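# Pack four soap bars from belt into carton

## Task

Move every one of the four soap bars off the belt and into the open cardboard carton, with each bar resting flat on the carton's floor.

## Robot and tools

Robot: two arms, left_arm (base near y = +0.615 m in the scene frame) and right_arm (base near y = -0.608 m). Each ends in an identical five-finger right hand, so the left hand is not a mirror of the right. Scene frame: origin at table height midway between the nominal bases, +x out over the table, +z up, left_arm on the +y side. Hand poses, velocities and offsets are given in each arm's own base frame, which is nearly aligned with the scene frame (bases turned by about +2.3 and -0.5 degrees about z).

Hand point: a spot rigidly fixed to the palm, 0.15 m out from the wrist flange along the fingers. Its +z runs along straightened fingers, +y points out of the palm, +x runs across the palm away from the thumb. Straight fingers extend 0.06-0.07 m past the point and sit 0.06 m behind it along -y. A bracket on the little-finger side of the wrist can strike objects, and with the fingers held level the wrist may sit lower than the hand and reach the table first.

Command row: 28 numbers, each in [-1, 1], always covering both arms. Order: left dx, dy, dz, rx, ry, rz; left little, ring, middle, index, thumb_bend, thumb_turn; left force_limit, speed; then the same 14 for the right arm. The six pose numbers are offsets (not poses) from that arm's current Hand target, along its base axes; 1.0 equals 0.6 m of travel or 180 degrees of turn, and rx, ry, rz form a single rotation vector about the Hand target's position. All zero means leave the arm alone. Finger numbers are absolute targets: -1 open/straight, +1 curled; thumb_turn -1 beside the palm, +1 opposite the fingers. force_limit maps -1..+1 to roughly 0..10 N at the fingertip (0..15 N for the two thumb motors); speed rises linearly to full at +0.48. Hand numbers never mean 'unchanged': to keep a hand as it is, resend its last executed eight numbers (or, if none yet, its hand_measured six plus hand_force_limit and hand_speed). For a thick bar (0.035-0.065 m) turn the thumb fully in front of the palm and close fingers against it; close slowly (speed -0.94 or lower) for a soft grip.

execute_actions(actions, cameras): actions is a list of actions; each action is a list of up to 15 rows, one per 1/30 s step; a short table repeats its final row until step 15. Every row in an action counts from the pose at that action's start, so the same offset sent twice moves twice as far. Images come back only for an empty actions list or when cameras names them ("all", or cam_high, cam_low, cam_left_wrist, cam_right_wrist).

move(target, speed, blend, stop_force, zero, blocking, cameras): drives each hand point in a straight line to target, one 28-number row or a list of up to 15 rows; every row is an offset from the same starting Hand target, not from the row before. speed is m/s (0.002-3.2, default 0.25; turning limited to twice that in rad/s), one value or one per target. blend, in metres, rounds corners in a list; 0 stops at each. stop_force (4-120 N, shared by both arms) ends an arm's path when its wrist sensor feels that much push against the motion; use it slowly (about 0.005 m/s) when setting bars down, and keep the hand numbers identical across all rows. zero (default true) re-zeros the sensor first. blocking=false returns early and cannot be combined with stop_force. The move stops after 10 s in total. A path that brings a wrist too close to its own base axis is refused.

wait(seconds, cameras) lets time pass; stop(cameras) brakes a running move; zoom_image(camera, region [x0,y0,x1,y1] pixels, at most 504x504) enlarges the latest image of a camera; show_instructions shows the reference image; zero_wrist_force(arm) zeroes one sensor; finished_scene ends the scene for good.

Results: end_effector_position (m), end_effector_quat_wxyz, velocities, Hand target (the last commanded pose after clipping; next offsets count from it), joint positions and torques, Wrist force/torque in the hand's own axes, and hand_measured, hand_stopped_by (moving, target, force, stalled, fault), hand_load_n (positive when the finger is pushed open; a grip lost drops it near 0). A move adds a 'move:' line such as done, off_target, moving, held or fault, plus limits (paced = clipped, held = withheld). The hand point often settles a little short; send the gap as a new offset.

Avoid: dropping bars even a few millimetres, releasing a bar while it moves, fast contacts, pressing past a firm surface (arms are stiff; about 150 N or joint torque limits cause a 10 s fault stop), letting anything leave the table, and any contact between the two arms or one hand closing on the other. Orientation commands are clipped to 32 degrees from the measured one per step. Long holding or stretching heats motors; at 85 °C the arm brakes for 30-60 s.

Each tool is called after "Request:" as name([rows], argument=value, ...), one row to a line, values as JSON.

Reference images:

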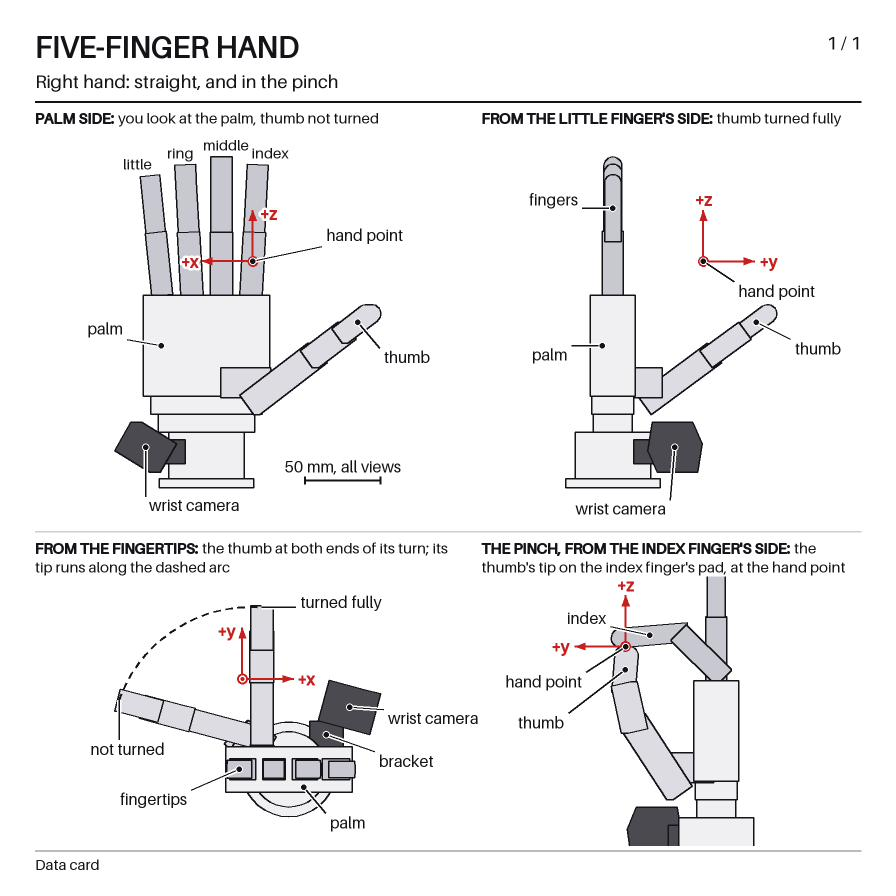

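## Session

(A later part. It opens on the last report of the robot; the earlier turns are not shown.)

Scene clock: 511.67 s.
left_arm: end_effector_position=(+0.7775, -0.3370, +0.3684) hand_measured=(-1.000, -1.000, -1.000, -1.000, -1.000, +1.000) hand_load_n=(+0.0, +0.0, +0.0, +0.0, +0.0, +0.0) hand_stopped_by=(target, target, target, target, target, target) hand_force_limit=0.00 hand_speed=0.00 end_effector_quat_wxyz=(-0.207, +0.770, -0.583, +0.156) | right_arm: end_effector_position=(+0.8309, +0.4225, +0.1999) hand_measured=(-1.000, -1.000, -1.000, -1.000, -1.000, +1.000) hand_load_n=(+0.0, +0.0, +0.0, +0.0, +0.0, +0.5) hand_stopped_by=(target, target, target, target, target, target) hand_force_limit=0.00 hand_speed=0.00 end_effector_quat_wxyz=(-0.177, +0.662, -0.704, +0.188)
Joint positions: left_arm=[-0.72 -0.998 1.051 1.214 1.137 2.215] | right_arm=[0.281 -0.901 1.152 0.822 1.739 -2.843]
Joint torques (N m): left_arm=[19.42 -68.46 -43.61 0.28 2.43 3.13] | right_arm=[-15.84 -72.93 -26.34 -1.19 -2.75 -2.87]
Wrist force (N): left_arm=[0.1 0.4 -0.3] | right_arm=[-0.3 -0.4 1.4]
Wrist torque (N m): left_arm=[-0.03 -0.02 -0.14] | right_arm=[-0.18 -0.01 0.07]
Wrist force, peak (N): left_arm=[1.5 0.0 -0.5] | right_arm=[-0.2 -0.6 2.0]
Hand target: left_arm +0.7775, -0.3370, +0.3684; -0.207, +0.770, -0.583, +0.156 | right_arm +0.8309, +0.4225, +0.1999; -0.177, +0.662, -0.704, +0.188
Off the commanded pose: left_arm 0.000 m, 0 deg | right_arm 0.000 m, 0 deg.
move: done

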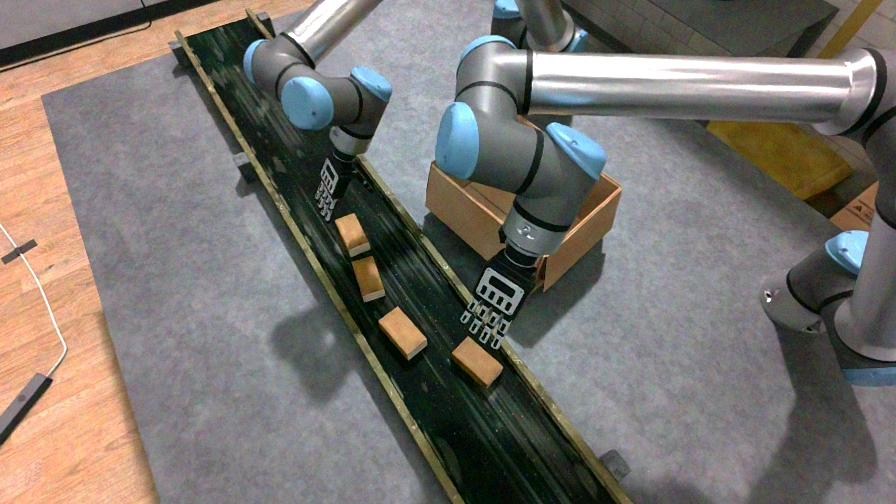

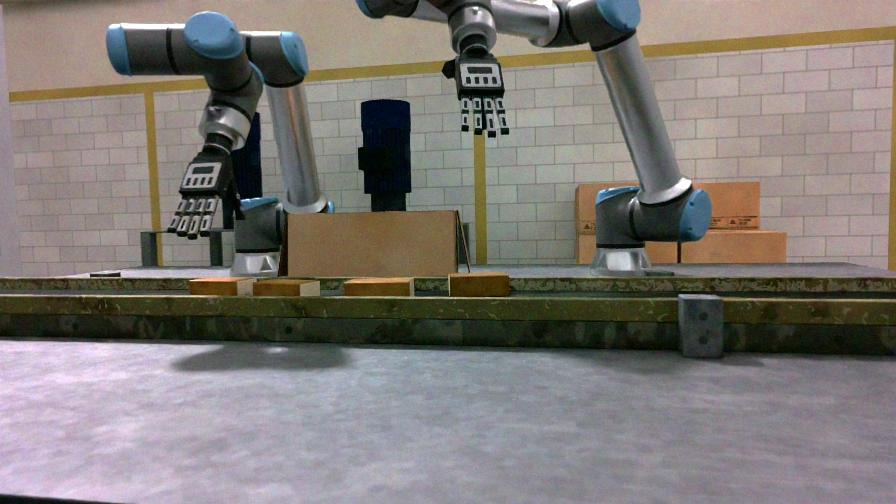

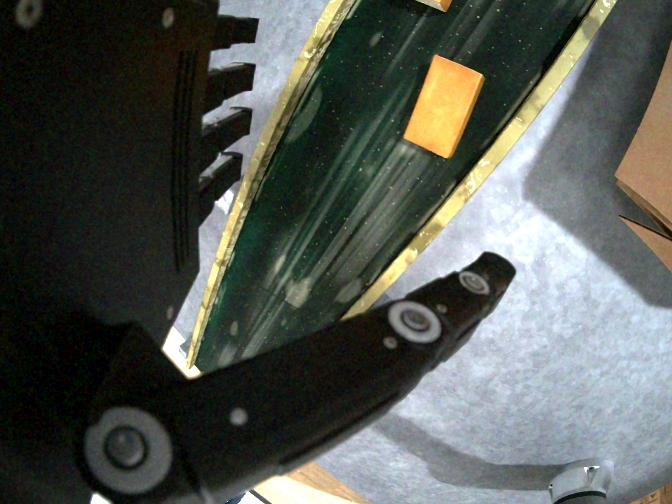

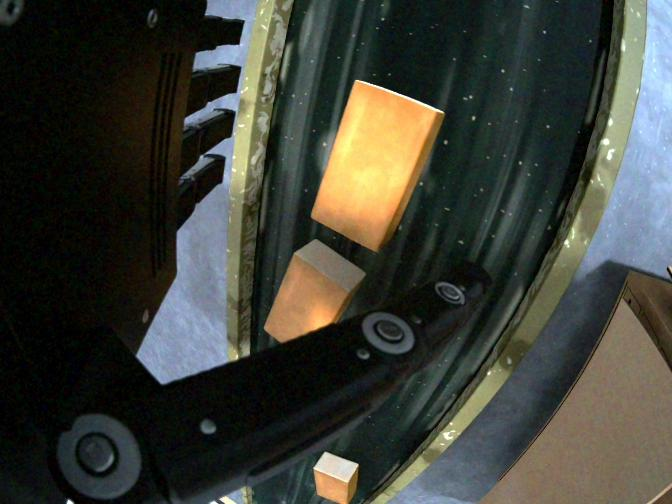

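Request:
move(target=[0.0327,-0.0912,-0.28,0,0,0,-1,-1,-1,-1,-1,1,0,0,0,0,-0.1333,0,0,0,-1,-1,-1,-1,-1,1,0,0], cameras=["all"])

Request:
zoom_image(camera="cam_right_wrist", region=[180, 60, 520, 340])

Request:
zoom_image(camera="cam_left_wrist", region=[290, 60, 470, 270])

Request:
zoom_image(camera="cam_high", region=[280, 120, 500, 300])

Scene clock: 574.67 s.
left_arm: end_effector_position=(+0.7971, -0.3917, +0.2005) hand_measured=(-1.000, -1.000, -1.000, -1.000, -1.000, +1.000) hand_load_n=(+0.0, +0.0, +0.0, +0.0, +0.0, +0.0) hand_stopped_by=(target, target, target, target, target, target) hand_force_limit=0.00 hand_speed=0.00 end_effector_quat_wxyz=(-0.207, +0.770, -0.583, +0.156) | right_arm: end_effector_position=(+0.8309, +0.4225, +0.1200) hand_measured=(-1.000, -1.000, -1.000, -1.000, -1.000, +1.000) hand_load_n=(+0.0, +0.0, +0.0, +0.0, +0.0, +0.0) hand_stopped_by=(target, target, target, target, target, target) hand_force_limit=0.00 hand_speed=0.00 end_effector_quat_wxyz=(-0.177, +0.662, -0.704, +0.188)
Joint positions: left_arm=[-0.754 -0.865 1.133 1.014 1.127 2.179] | right_arm=[0.281 -0.858 1.226 0.706 1.739 -2.843]
Joint torques (N m): left_arm=[-14.03 -73.35 -42.13 -0.39 -4.61 -3.22] | right_arm=[-13.69 -74.46 -23.96 -1 -0.51 -1.78]
Wrist force (N): left_arm=[-0.1 -0.1 -0.2] | right_arm=[-0.1 -0.4 1.7]
Wrist torque (N m): left_arm=[-0.10 0.02 0.18] | right_arm=[-0.21 -0.06 0.09]
Wrist force, peak (N): left_arm=[-1.2 -1.0 -1.3] | right_arm=[0.0 0.3 2.6]
Hand target: left_arm +0.7971, -0.3917, +0.2004; -0.207, +0.770, -0.583, +0.156 | right_arm +0.8309, +0.4225, +0.1199; -0.177, +0.662, -0.704, +0.188
Off the commanded pose: left_arm 0.000 m, 0 deg | right_arm 0.000 m, 0 deg.
move: done

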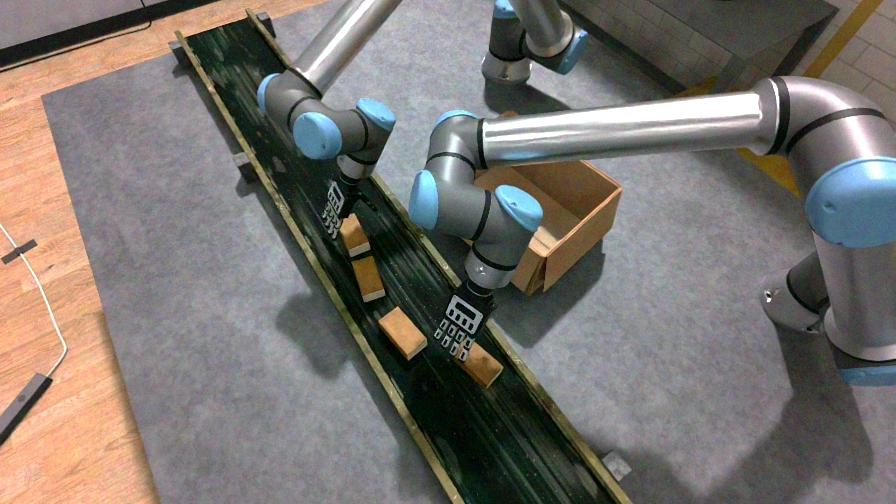

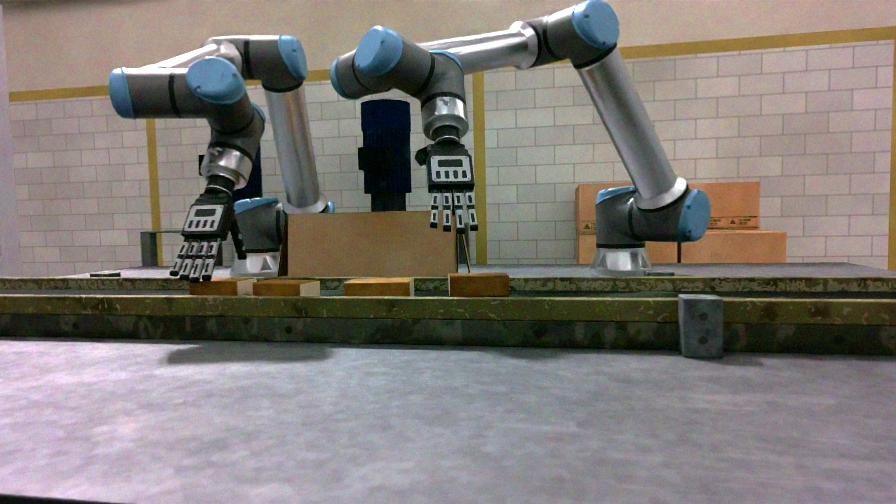

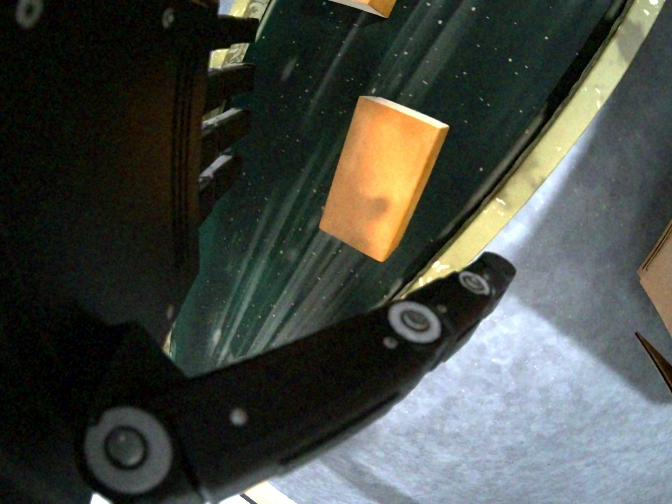

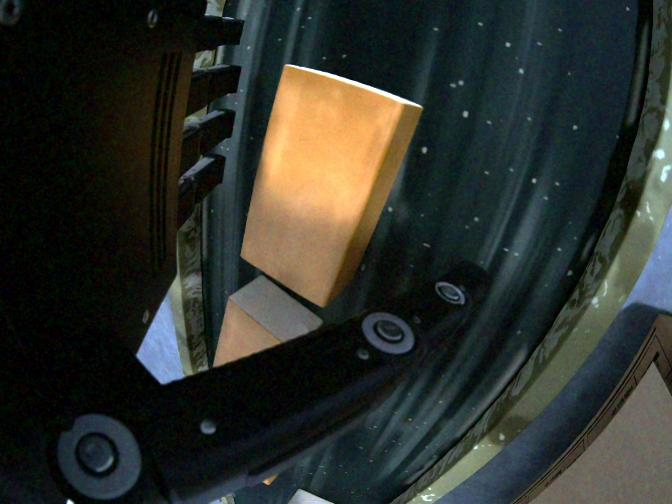

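Scaled by 1.482 from the camera's image (finer frame: 960x720).

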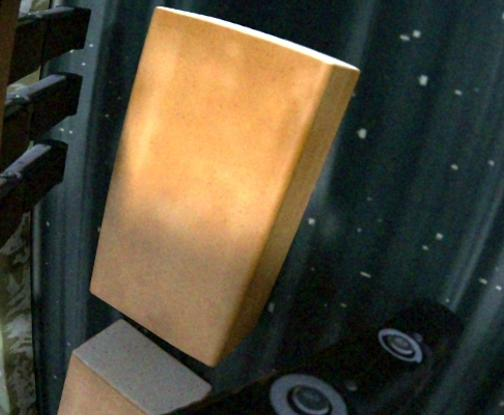

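Scaled by 2.400 from the camera's image (finer frame: 960x720).

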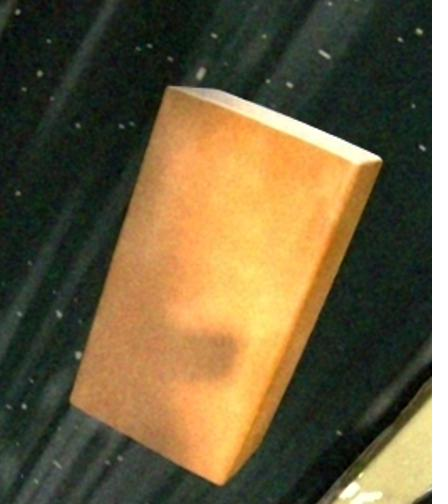

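Scaled by 2.291 from the camera's image (finer frame: 1280x720).

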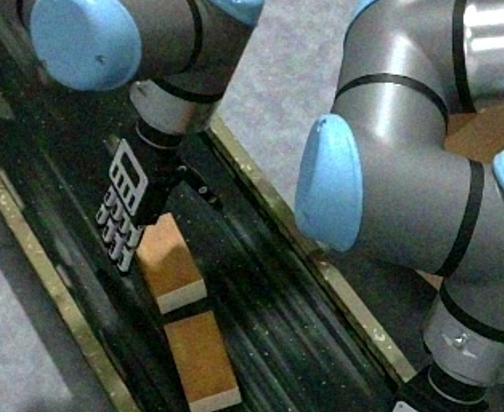

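Request:
move(target=[0,0,0,0,0,0,-1,-1,-1,-1,-1,1,0,0,0,0,-0.0417,0,0,0,-1,-1,-1,-1,-1,1,0,0], speed=0.1, cameras=["cam_low", "cam_right_wrist"])

Request:
zoom_image(camera="cam_low", region=[140, 180, 300, 320])

Request:
move(target=[0,0,0,0,0,0,-1,-1,-1,-1,-1,1,0,0,0,0,-0.0417,0,0,0,-1,-1,-1,-1,-1,1,0,0], speed=0.003, stop_force=4, cameras=["cam_low", "cam_right_wrist", "cam_high"])

Scene clock: 613.30 s.
left_arm: end_effector_position=(+0.7971, -0.3917, +0.2004) hand_measured=(-1.000, -1.000, -1.000, -1.000, -1.000, +1.000) hand_load_n=(+0.0, +0.0, +0.0, +0.0, +0.0, +0.0) hand_stopped_by=(target, target, target, target, target, target) hand_force_limit=0.00 hand_speed=0.00 end_effector_quat_wxyz=(-0.207, +0.770, -0.583, +0.156) | right_arm: end_effector_position=(+0.8309, +0.4225, +0.0950) hand_measured=(-1.000, -1.000, -1.000, -1.000, -1.000, +1.000) hand_load_n=(+0.0, +0.0, +0.0, +0.0, +0.0, +0.0) hand_stopped_by=(target, target, target, target, target, target) hand_force_limit=0.00 hand_speed=0.00 end_effector_quat_wxyz=(-0.177, +0.662, -0.704, +0.188)
Joint positions: left_arm=[-0.754 -0.865 1.133 1.014 1.127 2.179] | right_arm=[0.281 -0.842 1.244 0.672 1.739 -2.843]
Joint torques (N m): left_arm=[-12.75 -75.01 -42.44 -0.42 -4.71 -3.08] | right_arm=[-2.56 -74.72 -23.09 -1.16 0 -1.56]
Wrist force (N): left_arm=[-0.1 0.0 -0.2] | right_arm=[0.2 -0.6 1.5]
Wrist torque (N m): left_arm=[-0.08 0.03 0.17] | right_arm=[-0.22 -0.09 0.10]
Wrist force, peak (N): left_arm=[0.5 -0.4 -0.6] | right_arm=[0.4 -0.5 2.6]
Hand target: left_arm +0.7971, -0.3917, +0.2004; -0.207, +0.770, -0.583, +0.156 | right_arm +0.8309, +0.4225, +0.0949; -0.177, +0.662, -0.704, +0.188
Off the commanded pose: left_arm 0.000 m, 0 deg | right_arm 0.000 m, 0 deg.
move: done

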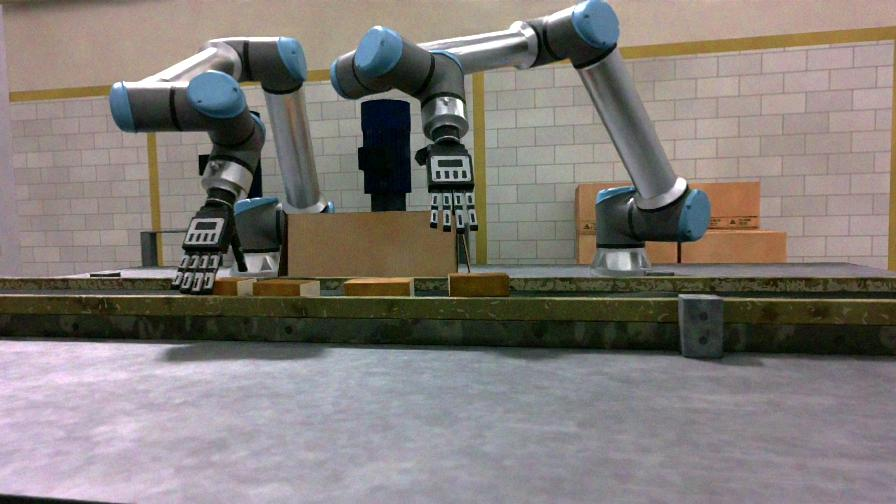

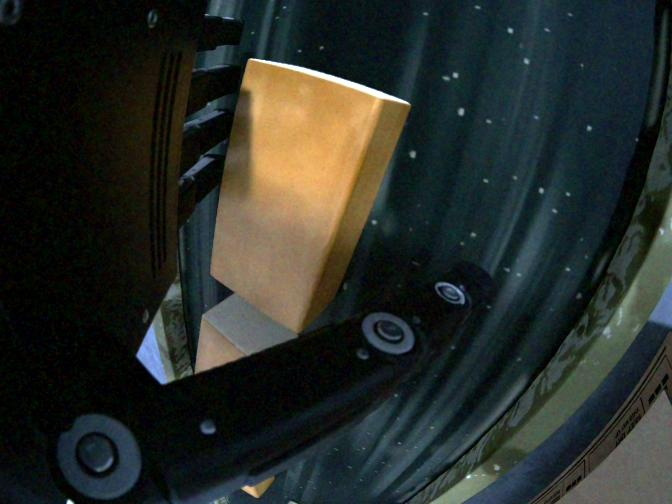

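Scaled by 3.150 from the camera's image (finer frame: 1280x720).

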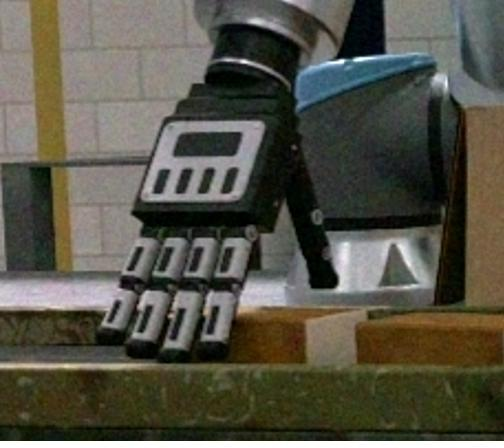

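Scene clock: 618.37 s.
left_arm: end_effector_position=(+0.7971, -0.3917, +0.2004) hand_measured=(-1.000, -1.000, -1.000, -1.000, -1.000, +1.000) hand_load_n=(+0.0, +0.0, +0.0, +0.0, +0.0, +0.0) hand_stopped_by=(target, target, target, target, target, target) hand_force_limit=0.00 hand_speed=0.00 end_effector_quat_wxyz=(-0.207, +0.770, -0.583, +0.156) | right_arm: end_effector_position=(+0.8308, +0.4225, +0.0816) hand_measured=(-1.000, -1.000, -1.000, -1.000, -1.000, +1.000) hand_load_n=(+0.0, +0.0, +0.0, +0.0, +0.0, +0.0) hand_stopped_by=(target, target, target, target, target, target) hand_force_limit=0.00 hand_speed=0.00 end_effector_quat_wxyz=(-0.177, +0.662, -0.704, +0.188)
Joint positions: left_arm=[-0.754 -0.865 1.133 1.014 1.127 2.179] | right_arm=[0.281 -0.832 1.253 0.653 1.739 -2.843]
Joint torques (N m): left_arm=[-14.17 -76 -42.86 -0.8 -4.89 -2.23] | right_arm=[4.9 -87.29 -33.24 4.66 0.18 -1.41]
Wrist force (N): left_arm=[0.1 -0.6 -0.3] | right_arm=[0.7 -1.2 -3.8]
Wrist torque (N m): left_arm=[-0.15 -0.01 0.18] | right_arm=[0.11 -0.04 0.13]
Wrist force, peak (N): left_arm=[0.6 -0.4 -0.7] | right_arm=[0.2 -1.3 -4.2]
Hand target: left_arm +0.7971, -0.3917, +0.2004; -0.207, +0.770, -0.583, +0.156 | right_arm +0.8309, +0.4225, +0.0817; -0.177, +0.662, -0.704, +0.188 (not the last commanded pose)
Off the commanded pose: left_arm 0.000 m, 0 deg | right_arm 0.012 m, 0 deg.
move: contact (right_arm)
Images, in order (width x height): cam_high 896x504, cam_low 896x504, cam_right_wrist 672x504.

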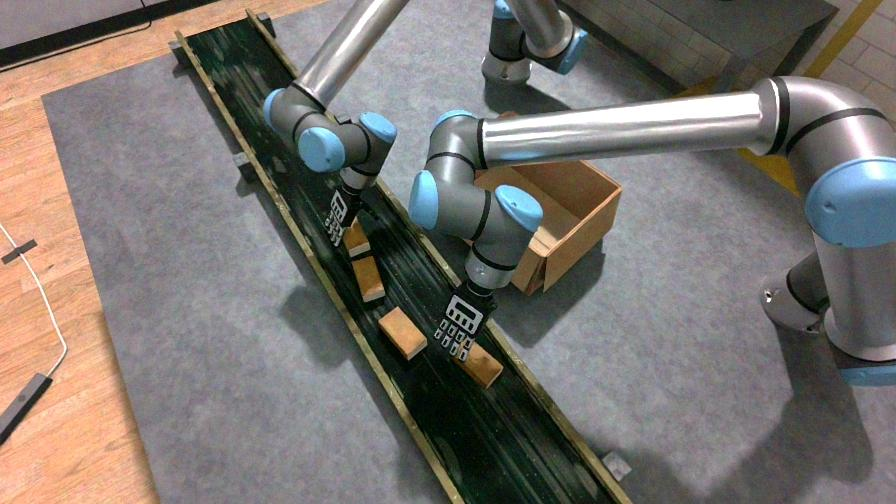

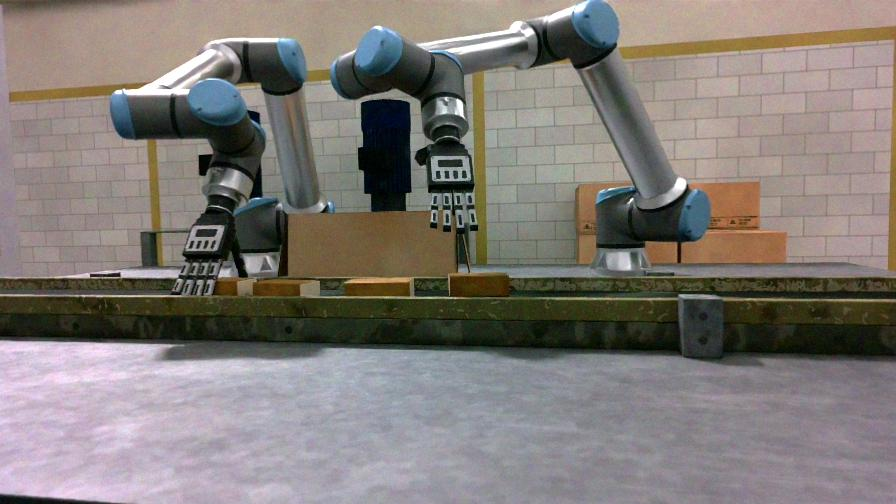

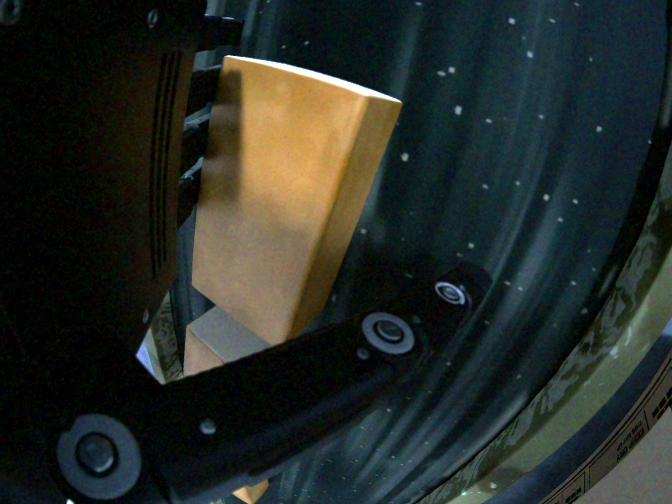

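Request:
move([
  [0,0,0,0,0,0,-1,-1,-1,-1,-1,1,0,0,0,0,0.0333,-0.0034,-0.0555,0,-1,-1,-1,-1,-1,1,0,0],
  [0,0,0,0,0,0,-1,-1,-1,-1,-1,1,0,0,0,0,0.0058,-0.0034,-0.0555,0,-1,-1,-1,-1,-1,1,0,0],
], speed=0.08, cameras=["cam_low", "cam_right_wrist", "cam_high"])

Request:
zoom_image(camera="cam_low", region=[140, 180, 300, 320])

Request:
zoom_image(camera="cam_high", region=[290, 160, 430, 320])

Scene clock: 654.73 s.
left_arm: end_effector_position=(+0.7971, -0.3917, +0.2004) hand_measured=(-1.000, -1.000, -1.000, -1.000, -1.000, +1.000) hand_load_n=(+0.0, +0.0, +0.0, +0.0, +0.0, +0.0) hand_stopped_by=(target, target, target, target, target, target) hand_force_limit=0.00 hand_speed=0.00 end_effector_quat_wxyz=(-0.207, +0.770, -0.583, +0.156) | right_arm: end_effector_position=(+0.8309, +0.4225, +0.0853) hand_measured=(-1.000, -1.000, -1.000, -1.000, -1.000, +1.000) hand_load_n=(+0.0, +0.0, -0.5, +0.0, +0.0, +0.0) hand_stopped_by=(target, target, target, target, target, target) hand_force_limit=0.00 hand_speed=0.00 end_effector_quat_wxyz=(-0.234, +0.644, -0.685, +0.249)
Joint positions: left_arm=[-0.754 -0.865 1.133 1.014 1.127 2.179] | right_arm=[0.299 -0.909 1.384 0.432 1.799 -2.86]
Joint torques (N m): left_arm=[-10.92 -71.52 -43.27 -0.54 -4.98 -2.47] | right_arm=[10.21 -71.22 -22.98 -1.41 3.42 -2.68]
Wrist force (N): left_arm=[-0.1 0.3 -0.8] | right_arm=[-0.6 -0.7 1.6]
Wrist torque (N m): left_arm=[0.01 0.04 0.19] | right_arm=[-0.26 0.02 0.03]
Wrist force, peak (N): left_arm=[-0.4 -0.9 -0.3] | right_arm=[-0.1 -1.1 -4.4]
Hand target: left_arm +0.7971, -0.3917, +0.2004; -0.207, +0.770, -0.583, +0.156 | right_arm +0.8309, +0.4225, +0.0852; -0.234, +0.644, -0.685, +0.249
Off the commanded pose: left_arm 0.000 m, 0 deg | right_arm 0.000 m, 0 deg.
move: done
Images, in order (width x height): cam_high 896x504, cam_low 896x504, cam_right_wrist 672x504.

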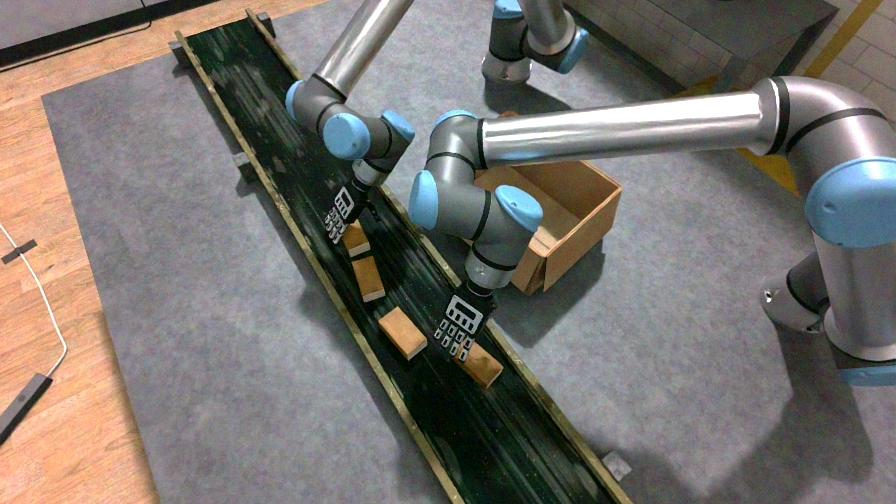

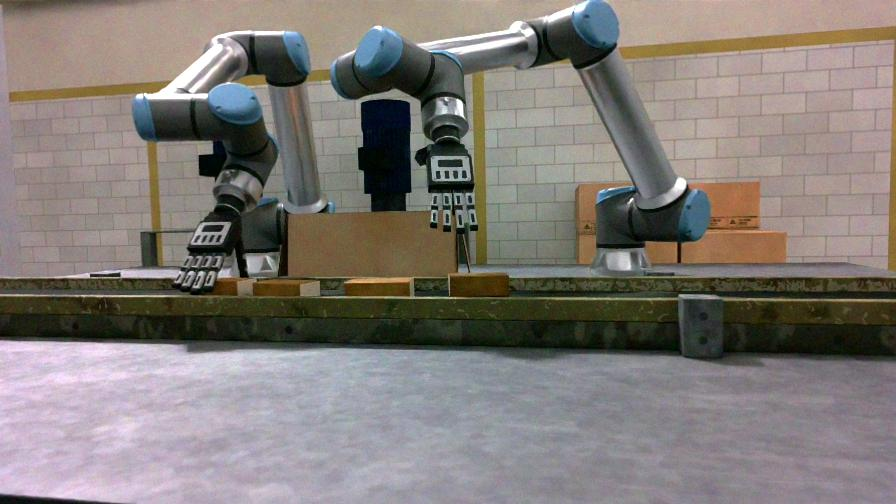

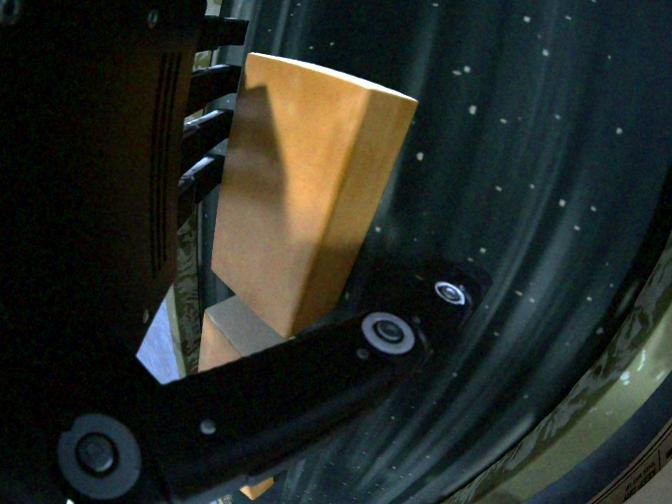

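Scaled by 3.150 from the camera's image (finer frame: 1280x720).

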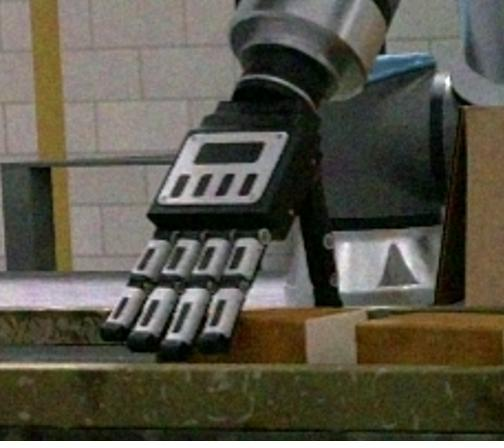

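Scaled by 3.150 from the camera's image (finer frame: 1280x720).

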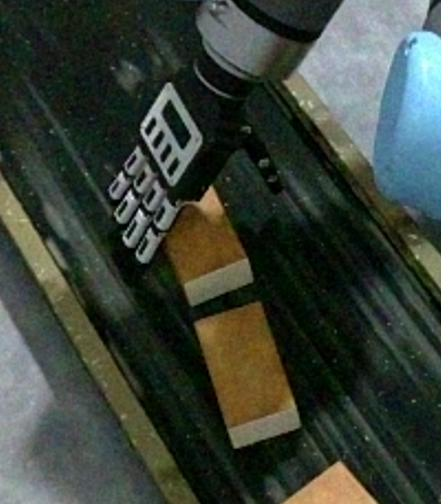

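Request:
move(target=[0,0,0,0,0,0,-1,-1,-1,-1,-1,1,0,0,0,0,0,0,0,0,-1,-1,-0.5,-0.5,-1,1,-0.5,-0.7], cameras=["cam_low", "cam_right_wrist"])

Request:
move(target=[0,0,0,0,0,0,-1,-1,-1,-1,-1,1,0,0,0,0,0,0,0,0,-1,-1,-0.5,-0.5,0.0,1,-0.2,-0.85], cameras=["cam_low", "cam_right_wrist", "cam_high"])

Request:
zoom_image(camera="cam_right_wrist", region=[150, 40, 500, 360])

Scene clock: 679.67 s.
left_arm: end_effector_position=(+0.7971, -0.3917, +0.2004) hand_measured=(-1.000, -1.000, -1.000, -1.000, -1.000, +1.000) hand_load_n=(+0.0, +0.0, +0.0, +0.0, +0.0, +0.0) hand_stopped_by=(target, target, target, target, target, target) hand_force_limit=0.00 hand_speed=0.00 end_effector_quat_wxyz=(-0.207, +0.770, -0.583, +0.156) | right_arm: end_effector_position=(+0.8309, +0.4225, +0.0852) hand_measured=(-1.000, -1.000, -0.500, -0.500, -1.000, +1.000) hand_load_n=(+0.0, +0.0, +0.0, +0.0, +0.0, +0.0) hand_stopped_by=(target, target, target, target, target, target) hand_force_limit=-0.50 hand_speed=-0.70 end_effector_quat_wxyz=(-0.234, +0.644, -0.685, +0.249)
Joint positions: left_arm=[-0.754 -0.865 1.133 1.014 1.127 2.179] | right_arm=[0.299 -0.909 1.384 0.431 1.799 -2.86]
Joint torques (N m): left_arm=[-12.15 -75.2 -41.85 -0.16 -4.28 -2.65] | right_arm=[10.04 -70.22 -22.96 1.63 2.61 -2.85]
Wrist force (N): left_arm=[0.3 -0.4 -0.3] | right_arm=[-0.4 -0.9 2.3]
Wrist torque (N m): left_arm=[-0.13 -0.03 0.19] | right_arm=[-0.27 -0.04 0.06]
Wrist force, peak (N): left_arm=[0.3 -0.1 -0.9] | right_arm=[-0.1 -3.7 1.7]
Hand target: left_arm +0.7971, -0.3917, +0.2004; -0.207, +0.770, -0.583, +0.156 | right_arm +0.8309, +0.4225, +0.0852; -0.234, +0.644, -0.685, +0.249
Off the commanded pose: left_arm 0.000 m, 0 deg | right_arm 0.000 m, 0 deg.
move: done

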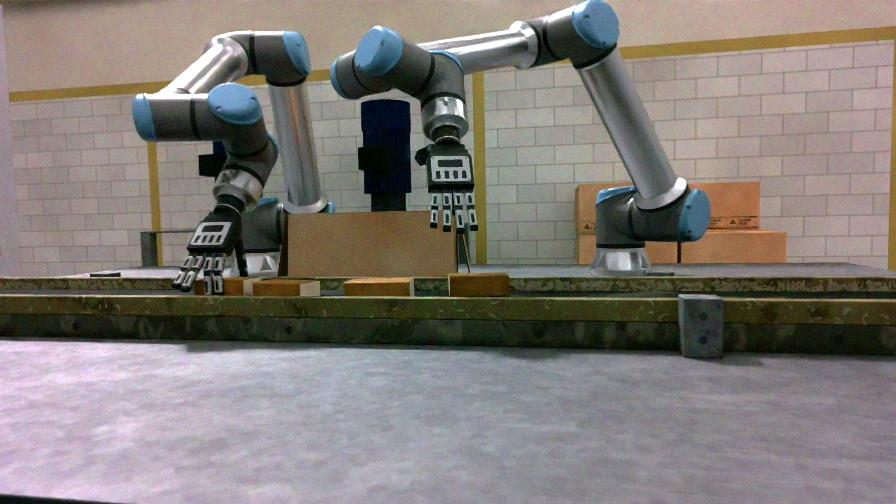

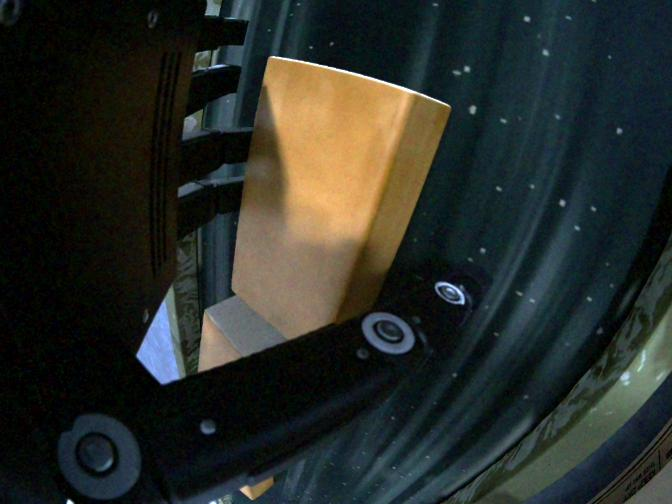

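Scene clock: 682.87 s.
left_arm: end_effector_position=(+0.7971, -0.3917, +0.2004) hand_measured=(-1.000, -1.000, -1.000, -1.000, -1.000, +1.000) hand_load_n=(+0.0, +0.0, +0.0, +0.0, +0.0, +0.0) hand_stopped_by=(target, target, target, target, target, target) hand_force_limit=0.00 hand_speed=0.00 end_effector_quat_wxyz=(-0.207, +0.770, -0.583, +0.156) | right_arm: end_effector_position=(+0.8309, +0.4225, +0.0852) hand_measured=(-1.000, -1.000, -0.500, -0.500, -0.368, +1.000) hand_load_n=(+0.0, +0.0, +1.5, +2.0, +6.5, +0.0) hand_stopped_by=(target, target, target, target, force, target) hand_force_limit=-0.20 hand_speed=-0.85 end_effector_quat_wxyz=(-0.234, +0.644, -0.685, +0.249)
Joint positions: left_arm=[-0.754 -0.865 1.133 1.014 1.127 2.179] | right_arm=[0.299 -0.909 1.384 0.431 1.799 -2.86]
Joint torques (N m): left_arm=[-11.72 -72.6 -41.01 0.3 -4.41 -2.36] | right_arm=[10.47 -72.62 -24.38 5.54 2 -2.62]
Wrist force (N): left_arm=[-0.3 -0.2 -0.3] | right_arm=[-0.6 0.8 2.6]
Wrist torque (N m): left_arm=[-0.10 0.05 0.16] | right_arm=[-0.21 -0.02 0.06]
Wrist force, peak (N): left_arm=[0.9 -0.2 0.0] | right_arm=[-0.6 0.8 2.6]
Hand target: left_arm +0.7971, -0.3917, +0.2004; -0.207, +0.770, -0.583, +0.156 | right_arm +0.8309, +0.4225, +0.0852; -0.234, +0.644, -0.685, +0.249
Off the commanded pose: left_arm 0.000 m, 0 deg | right_arm 0.000 m, 0 deg.
move: done
Images, in order (width x height): cam_high 896x504, cam_low 896x504, cam_right_wrist 672x504.

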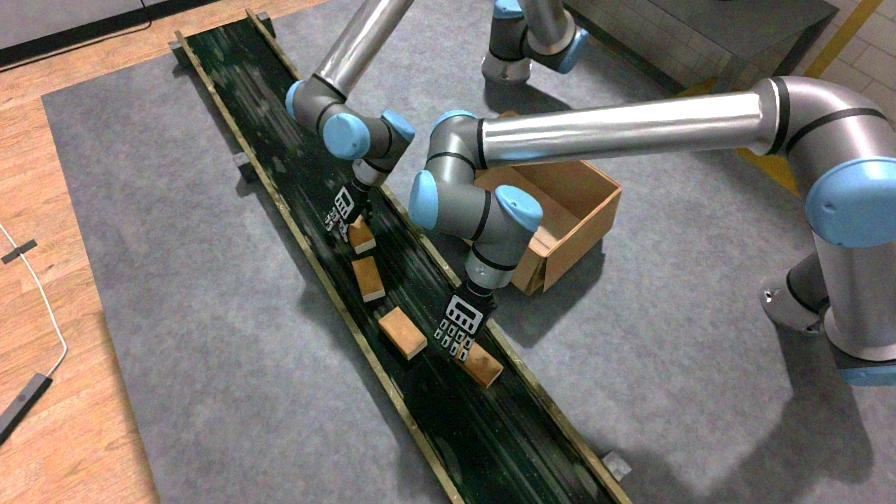

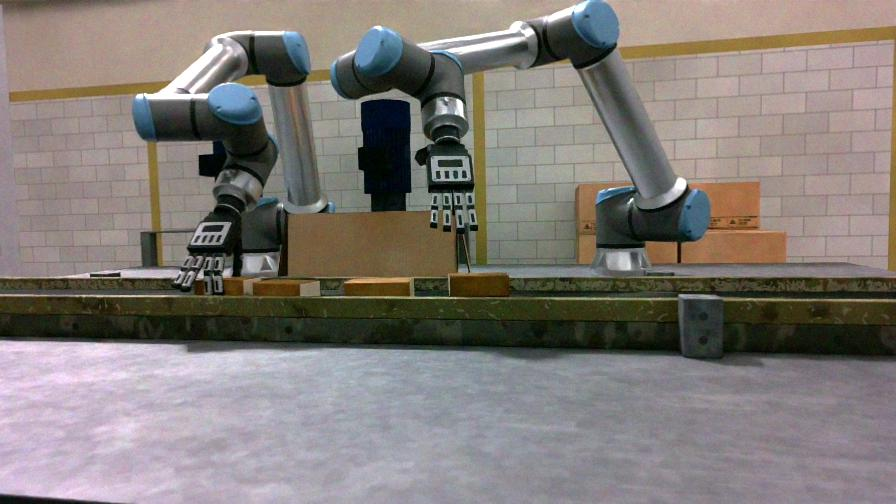

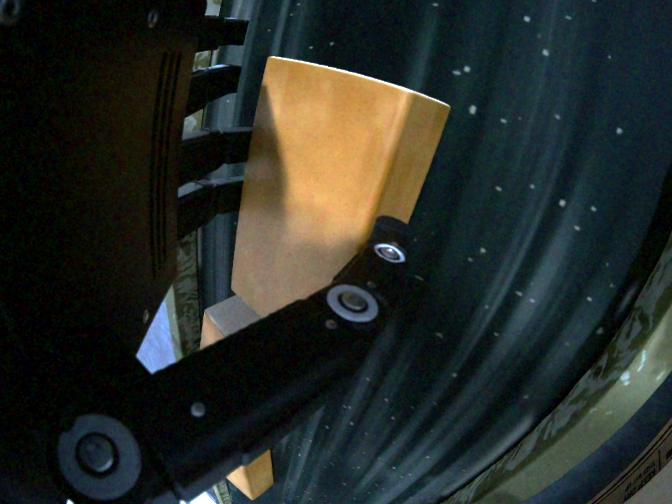

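Scaled by 1.440 from the camera's image (finer frame: 960x720).

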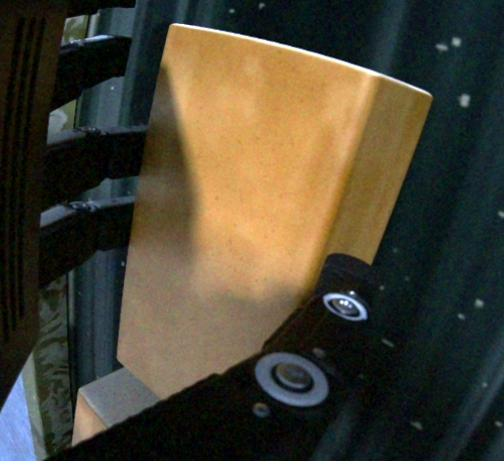

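Request:
move(target=[0,0,0,0,0,0,-1,-1,-1,-1,-1,1,0,0,0,0,0.05,0,0,0,-1,-1,-0.5,-0.5,0.1,1,0.2,-0.85], speed=0.05, cameras=["cam_low", "cam_right_wrist"])

Request:
zoom_image(camera="cam_low", region=[140, 180, 300, 320])

Scene clock: 695.70 s.
left_arm: end_effector_position=(+0.7971, -0.3917, +0.2004) hand_measured=(-1.000, -1.000, -1.000, -1.000, -1.000, +1.000) hand_load_n=(+0.0, +0.0, +0.0, +0.0, +0.0, +0.0) hand_stopped_by=(target, target, target, target, target, target) hand_force_limit=0.00 hand_speed=0.00 end_effector_quat_wxyz=(-0.207, +0.770, -0.583, +0.156) | right_arm: end_effector_position=(+0.8309, +0.4225, +0.1151) hand_measured=(-1.000, -1.000, -0.500, -0.500, -0.354, +1.000) hand_load_n=(+0.0, +0.0, +3.0, +3.0, +9.5, +0.0) hand_stopped_by=(target, target, target, target, force, target) hand_force_limit=0.20 hand_speed=-0.85 end_effector_quat_wxyz=(-0.234, +0.644, -0.685, +0.249)
Joint positions: left_arm=[-0.754 -0.865 1.133 1.014 1.127 2.179] | right_arm=[0.299 -0.931 1.364 0.474 1.799 -2.86]
Joint torques (N m): left_arm=[-13.39 -73.38 -42.27 0.2 -4.59 -2.27] | right_arm=[7.68 -96.74 -44.89 5.96 0.97 -2.82]
Wrist force (N): left_arm=[-0.3 -0.4 -0.2] | right_arm=[-0.1 1.0 3.9]
Wrist torque (N m): left_arm=[-0.14 0.04 0.17] | right_arm=[-0.30 -0.07 0.07]
Wrist force, peak (N): left_arm=[0.3 -0.6 -0.7] | right_arm=[-0.4 1.0 4.3]
Hand target: left_arm +0.7971, -0.3917, +0.2004; -0.207, +0.770, -0.583, +0.156 | right_arm +0.8309, +0.4225, +0.1152; -0.234, +0.644, -0.685, +0.249
Off the commanded pose: left_arm 0.000 m, 0 deg | right_arm 0.000 m, 0 deg.
move: done

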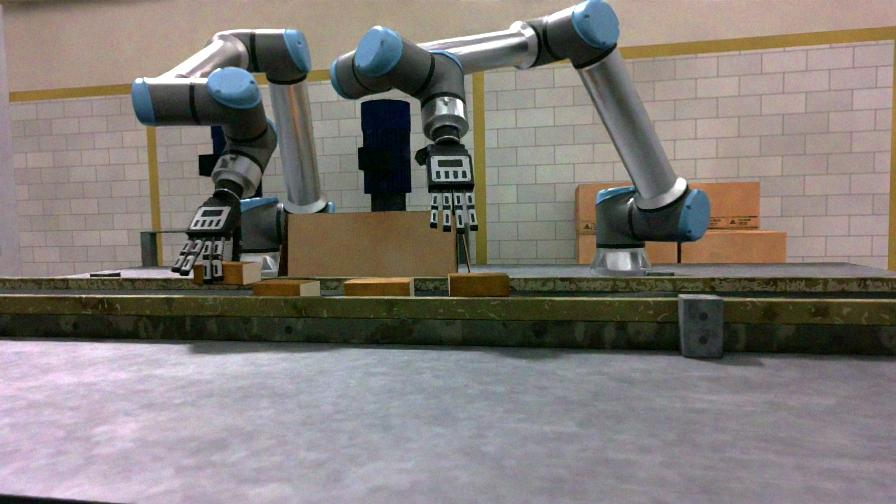

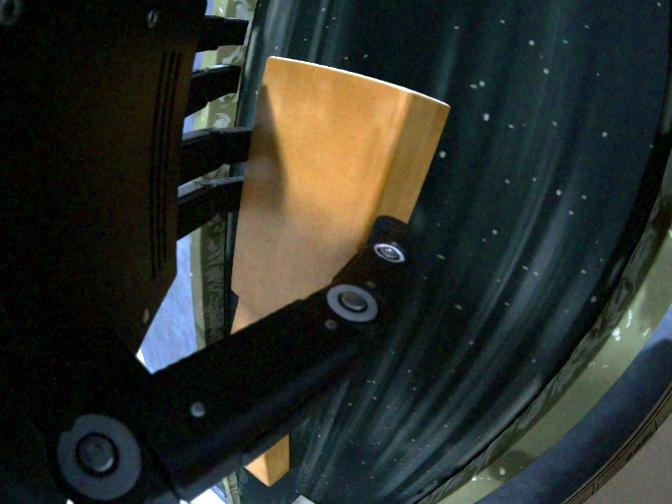

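Scaled by 3.150 from the camera's image (finer frame: 1280x720).

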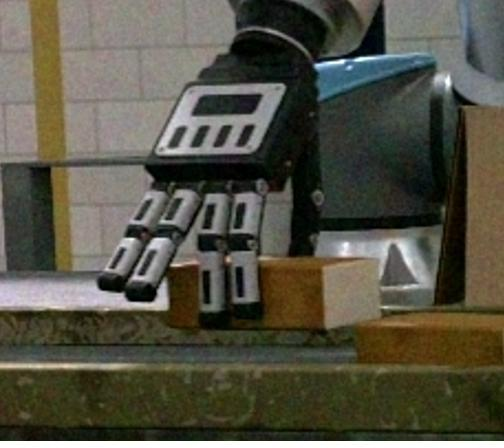

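Request:
move(target=[-0.005,0.0177,-0.165,0.0150,-0.0535,0,-1,-1,-1,-1,-1,1,0,0,0,0,0.5,0,0,0,-1,-1,-0.5,-0.5,0.1,1,0.2,-0.85], speed=0.2, cameras=["cam_left_wrist", "cam_right_wrist", "cam_low"])

Request:
zoom_image(camera="cam_left_wrist", region=[190, 30, 500, 350])

Scene clock: 727.57 s.
left_arm: end_effector_position=(+0.7941, -0.3811, +0.1014) hand_measured=(-1.000, -1.000, -1.000, -1.000, -1.000, +1.000) hand_load_n=(+0.0, +0.0, +0.0, +0.0, +0.0, +0.0) hand_stopped_by=(target, target, target, target, target, target) hand_force_limit=0.00 hand_speed=0.00 end_effector_quat_wxyz=(-0.273, +0.749, -0.567, +0.206) | right_arm: end_effector_position=(+0.8308, +0.4225, +0.4151) hand_measured=(-1.000, -1.000, -0.500, -0.500, -0.354, +1.000) hand_load_n=(+0.0, +0.0, +3.0, +2.5, +9.5, +0.0) hand_stopped_by=(target, target, target, target, force, target) hand_force_limit=0.20 hand_speed=-0.85 end_effector_quat_wxyz=(-0.234, +0.644, -0.685, +0.249)
Joint positions: left_arm=[-0.794 -0.867 1.336 0.718 0.971 2.193] | right_arm=[0.299 -1.033 0.988 0.951 1.799 -2.86]
Joint torques (N m): left_arm=[-14.71 -69.45 -27.2 -0.43 -5.17 3.21] | right_arm=[-5.99 -68.8 -48.3 5.91 2.66 2.66]
Wrist force (N): left_arm=[0.2 -0.3 -0.7] | right_arm=[-0.3 0.9 4.1]
Wrist torque (N m): left_arm=[-0.12 0.01 -0.20] | right_arm=[-0.32 -0.08 0.06]
Wrist force, peak (N): left_arm=[1.1 0.1 -0.7] | right_arm=[0.0 2.4 5.6]
Hand target: left_arm +0.7941, -0.3811, +0.1014; -0.273, +0.749, -0.567, +0.206 | right_arm +0.8309, +0.4225, +0.4152; -0.234, +0.644, -0.685, +0.249
Off the commanded pose: left_arm 0.000 m, 0 deg | right_arm 0.000 m, 0 deg.
move: done
Images, in order (width x height): cam_low 896x504, cam_left_wrist 672x504, cam_right_wrist 672x504.

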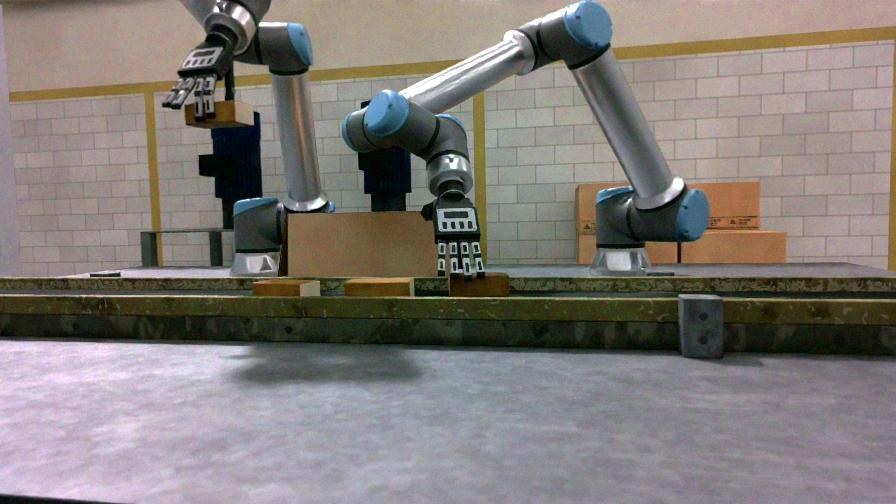

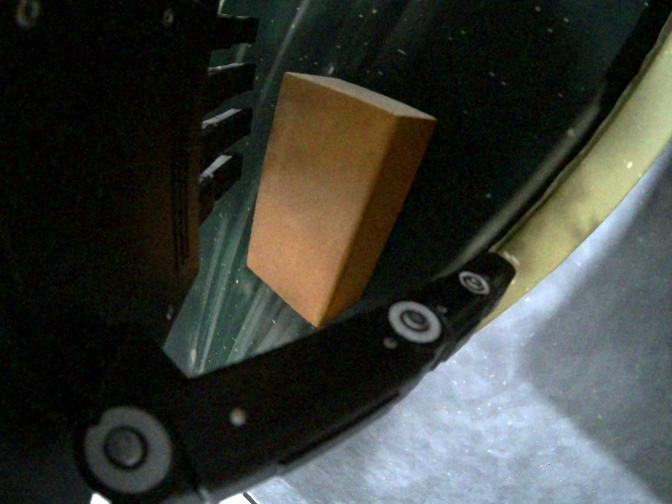

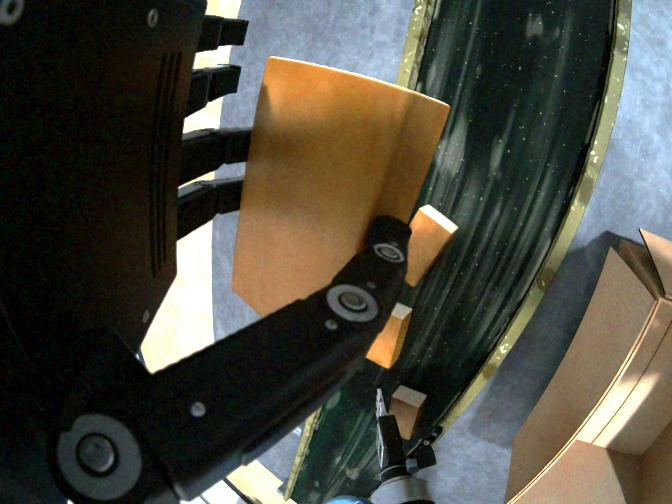

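Scaled by 1.575 from the camera's image (finer frame: 960x720).

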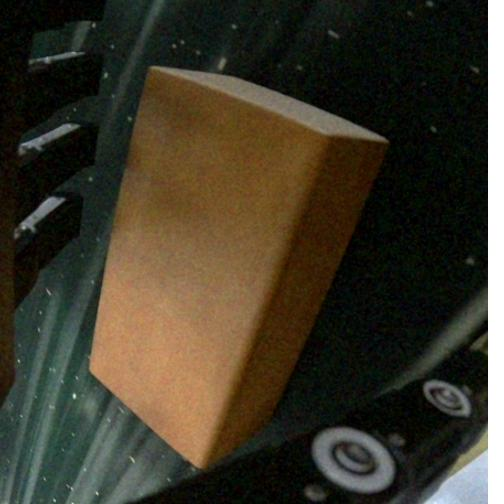

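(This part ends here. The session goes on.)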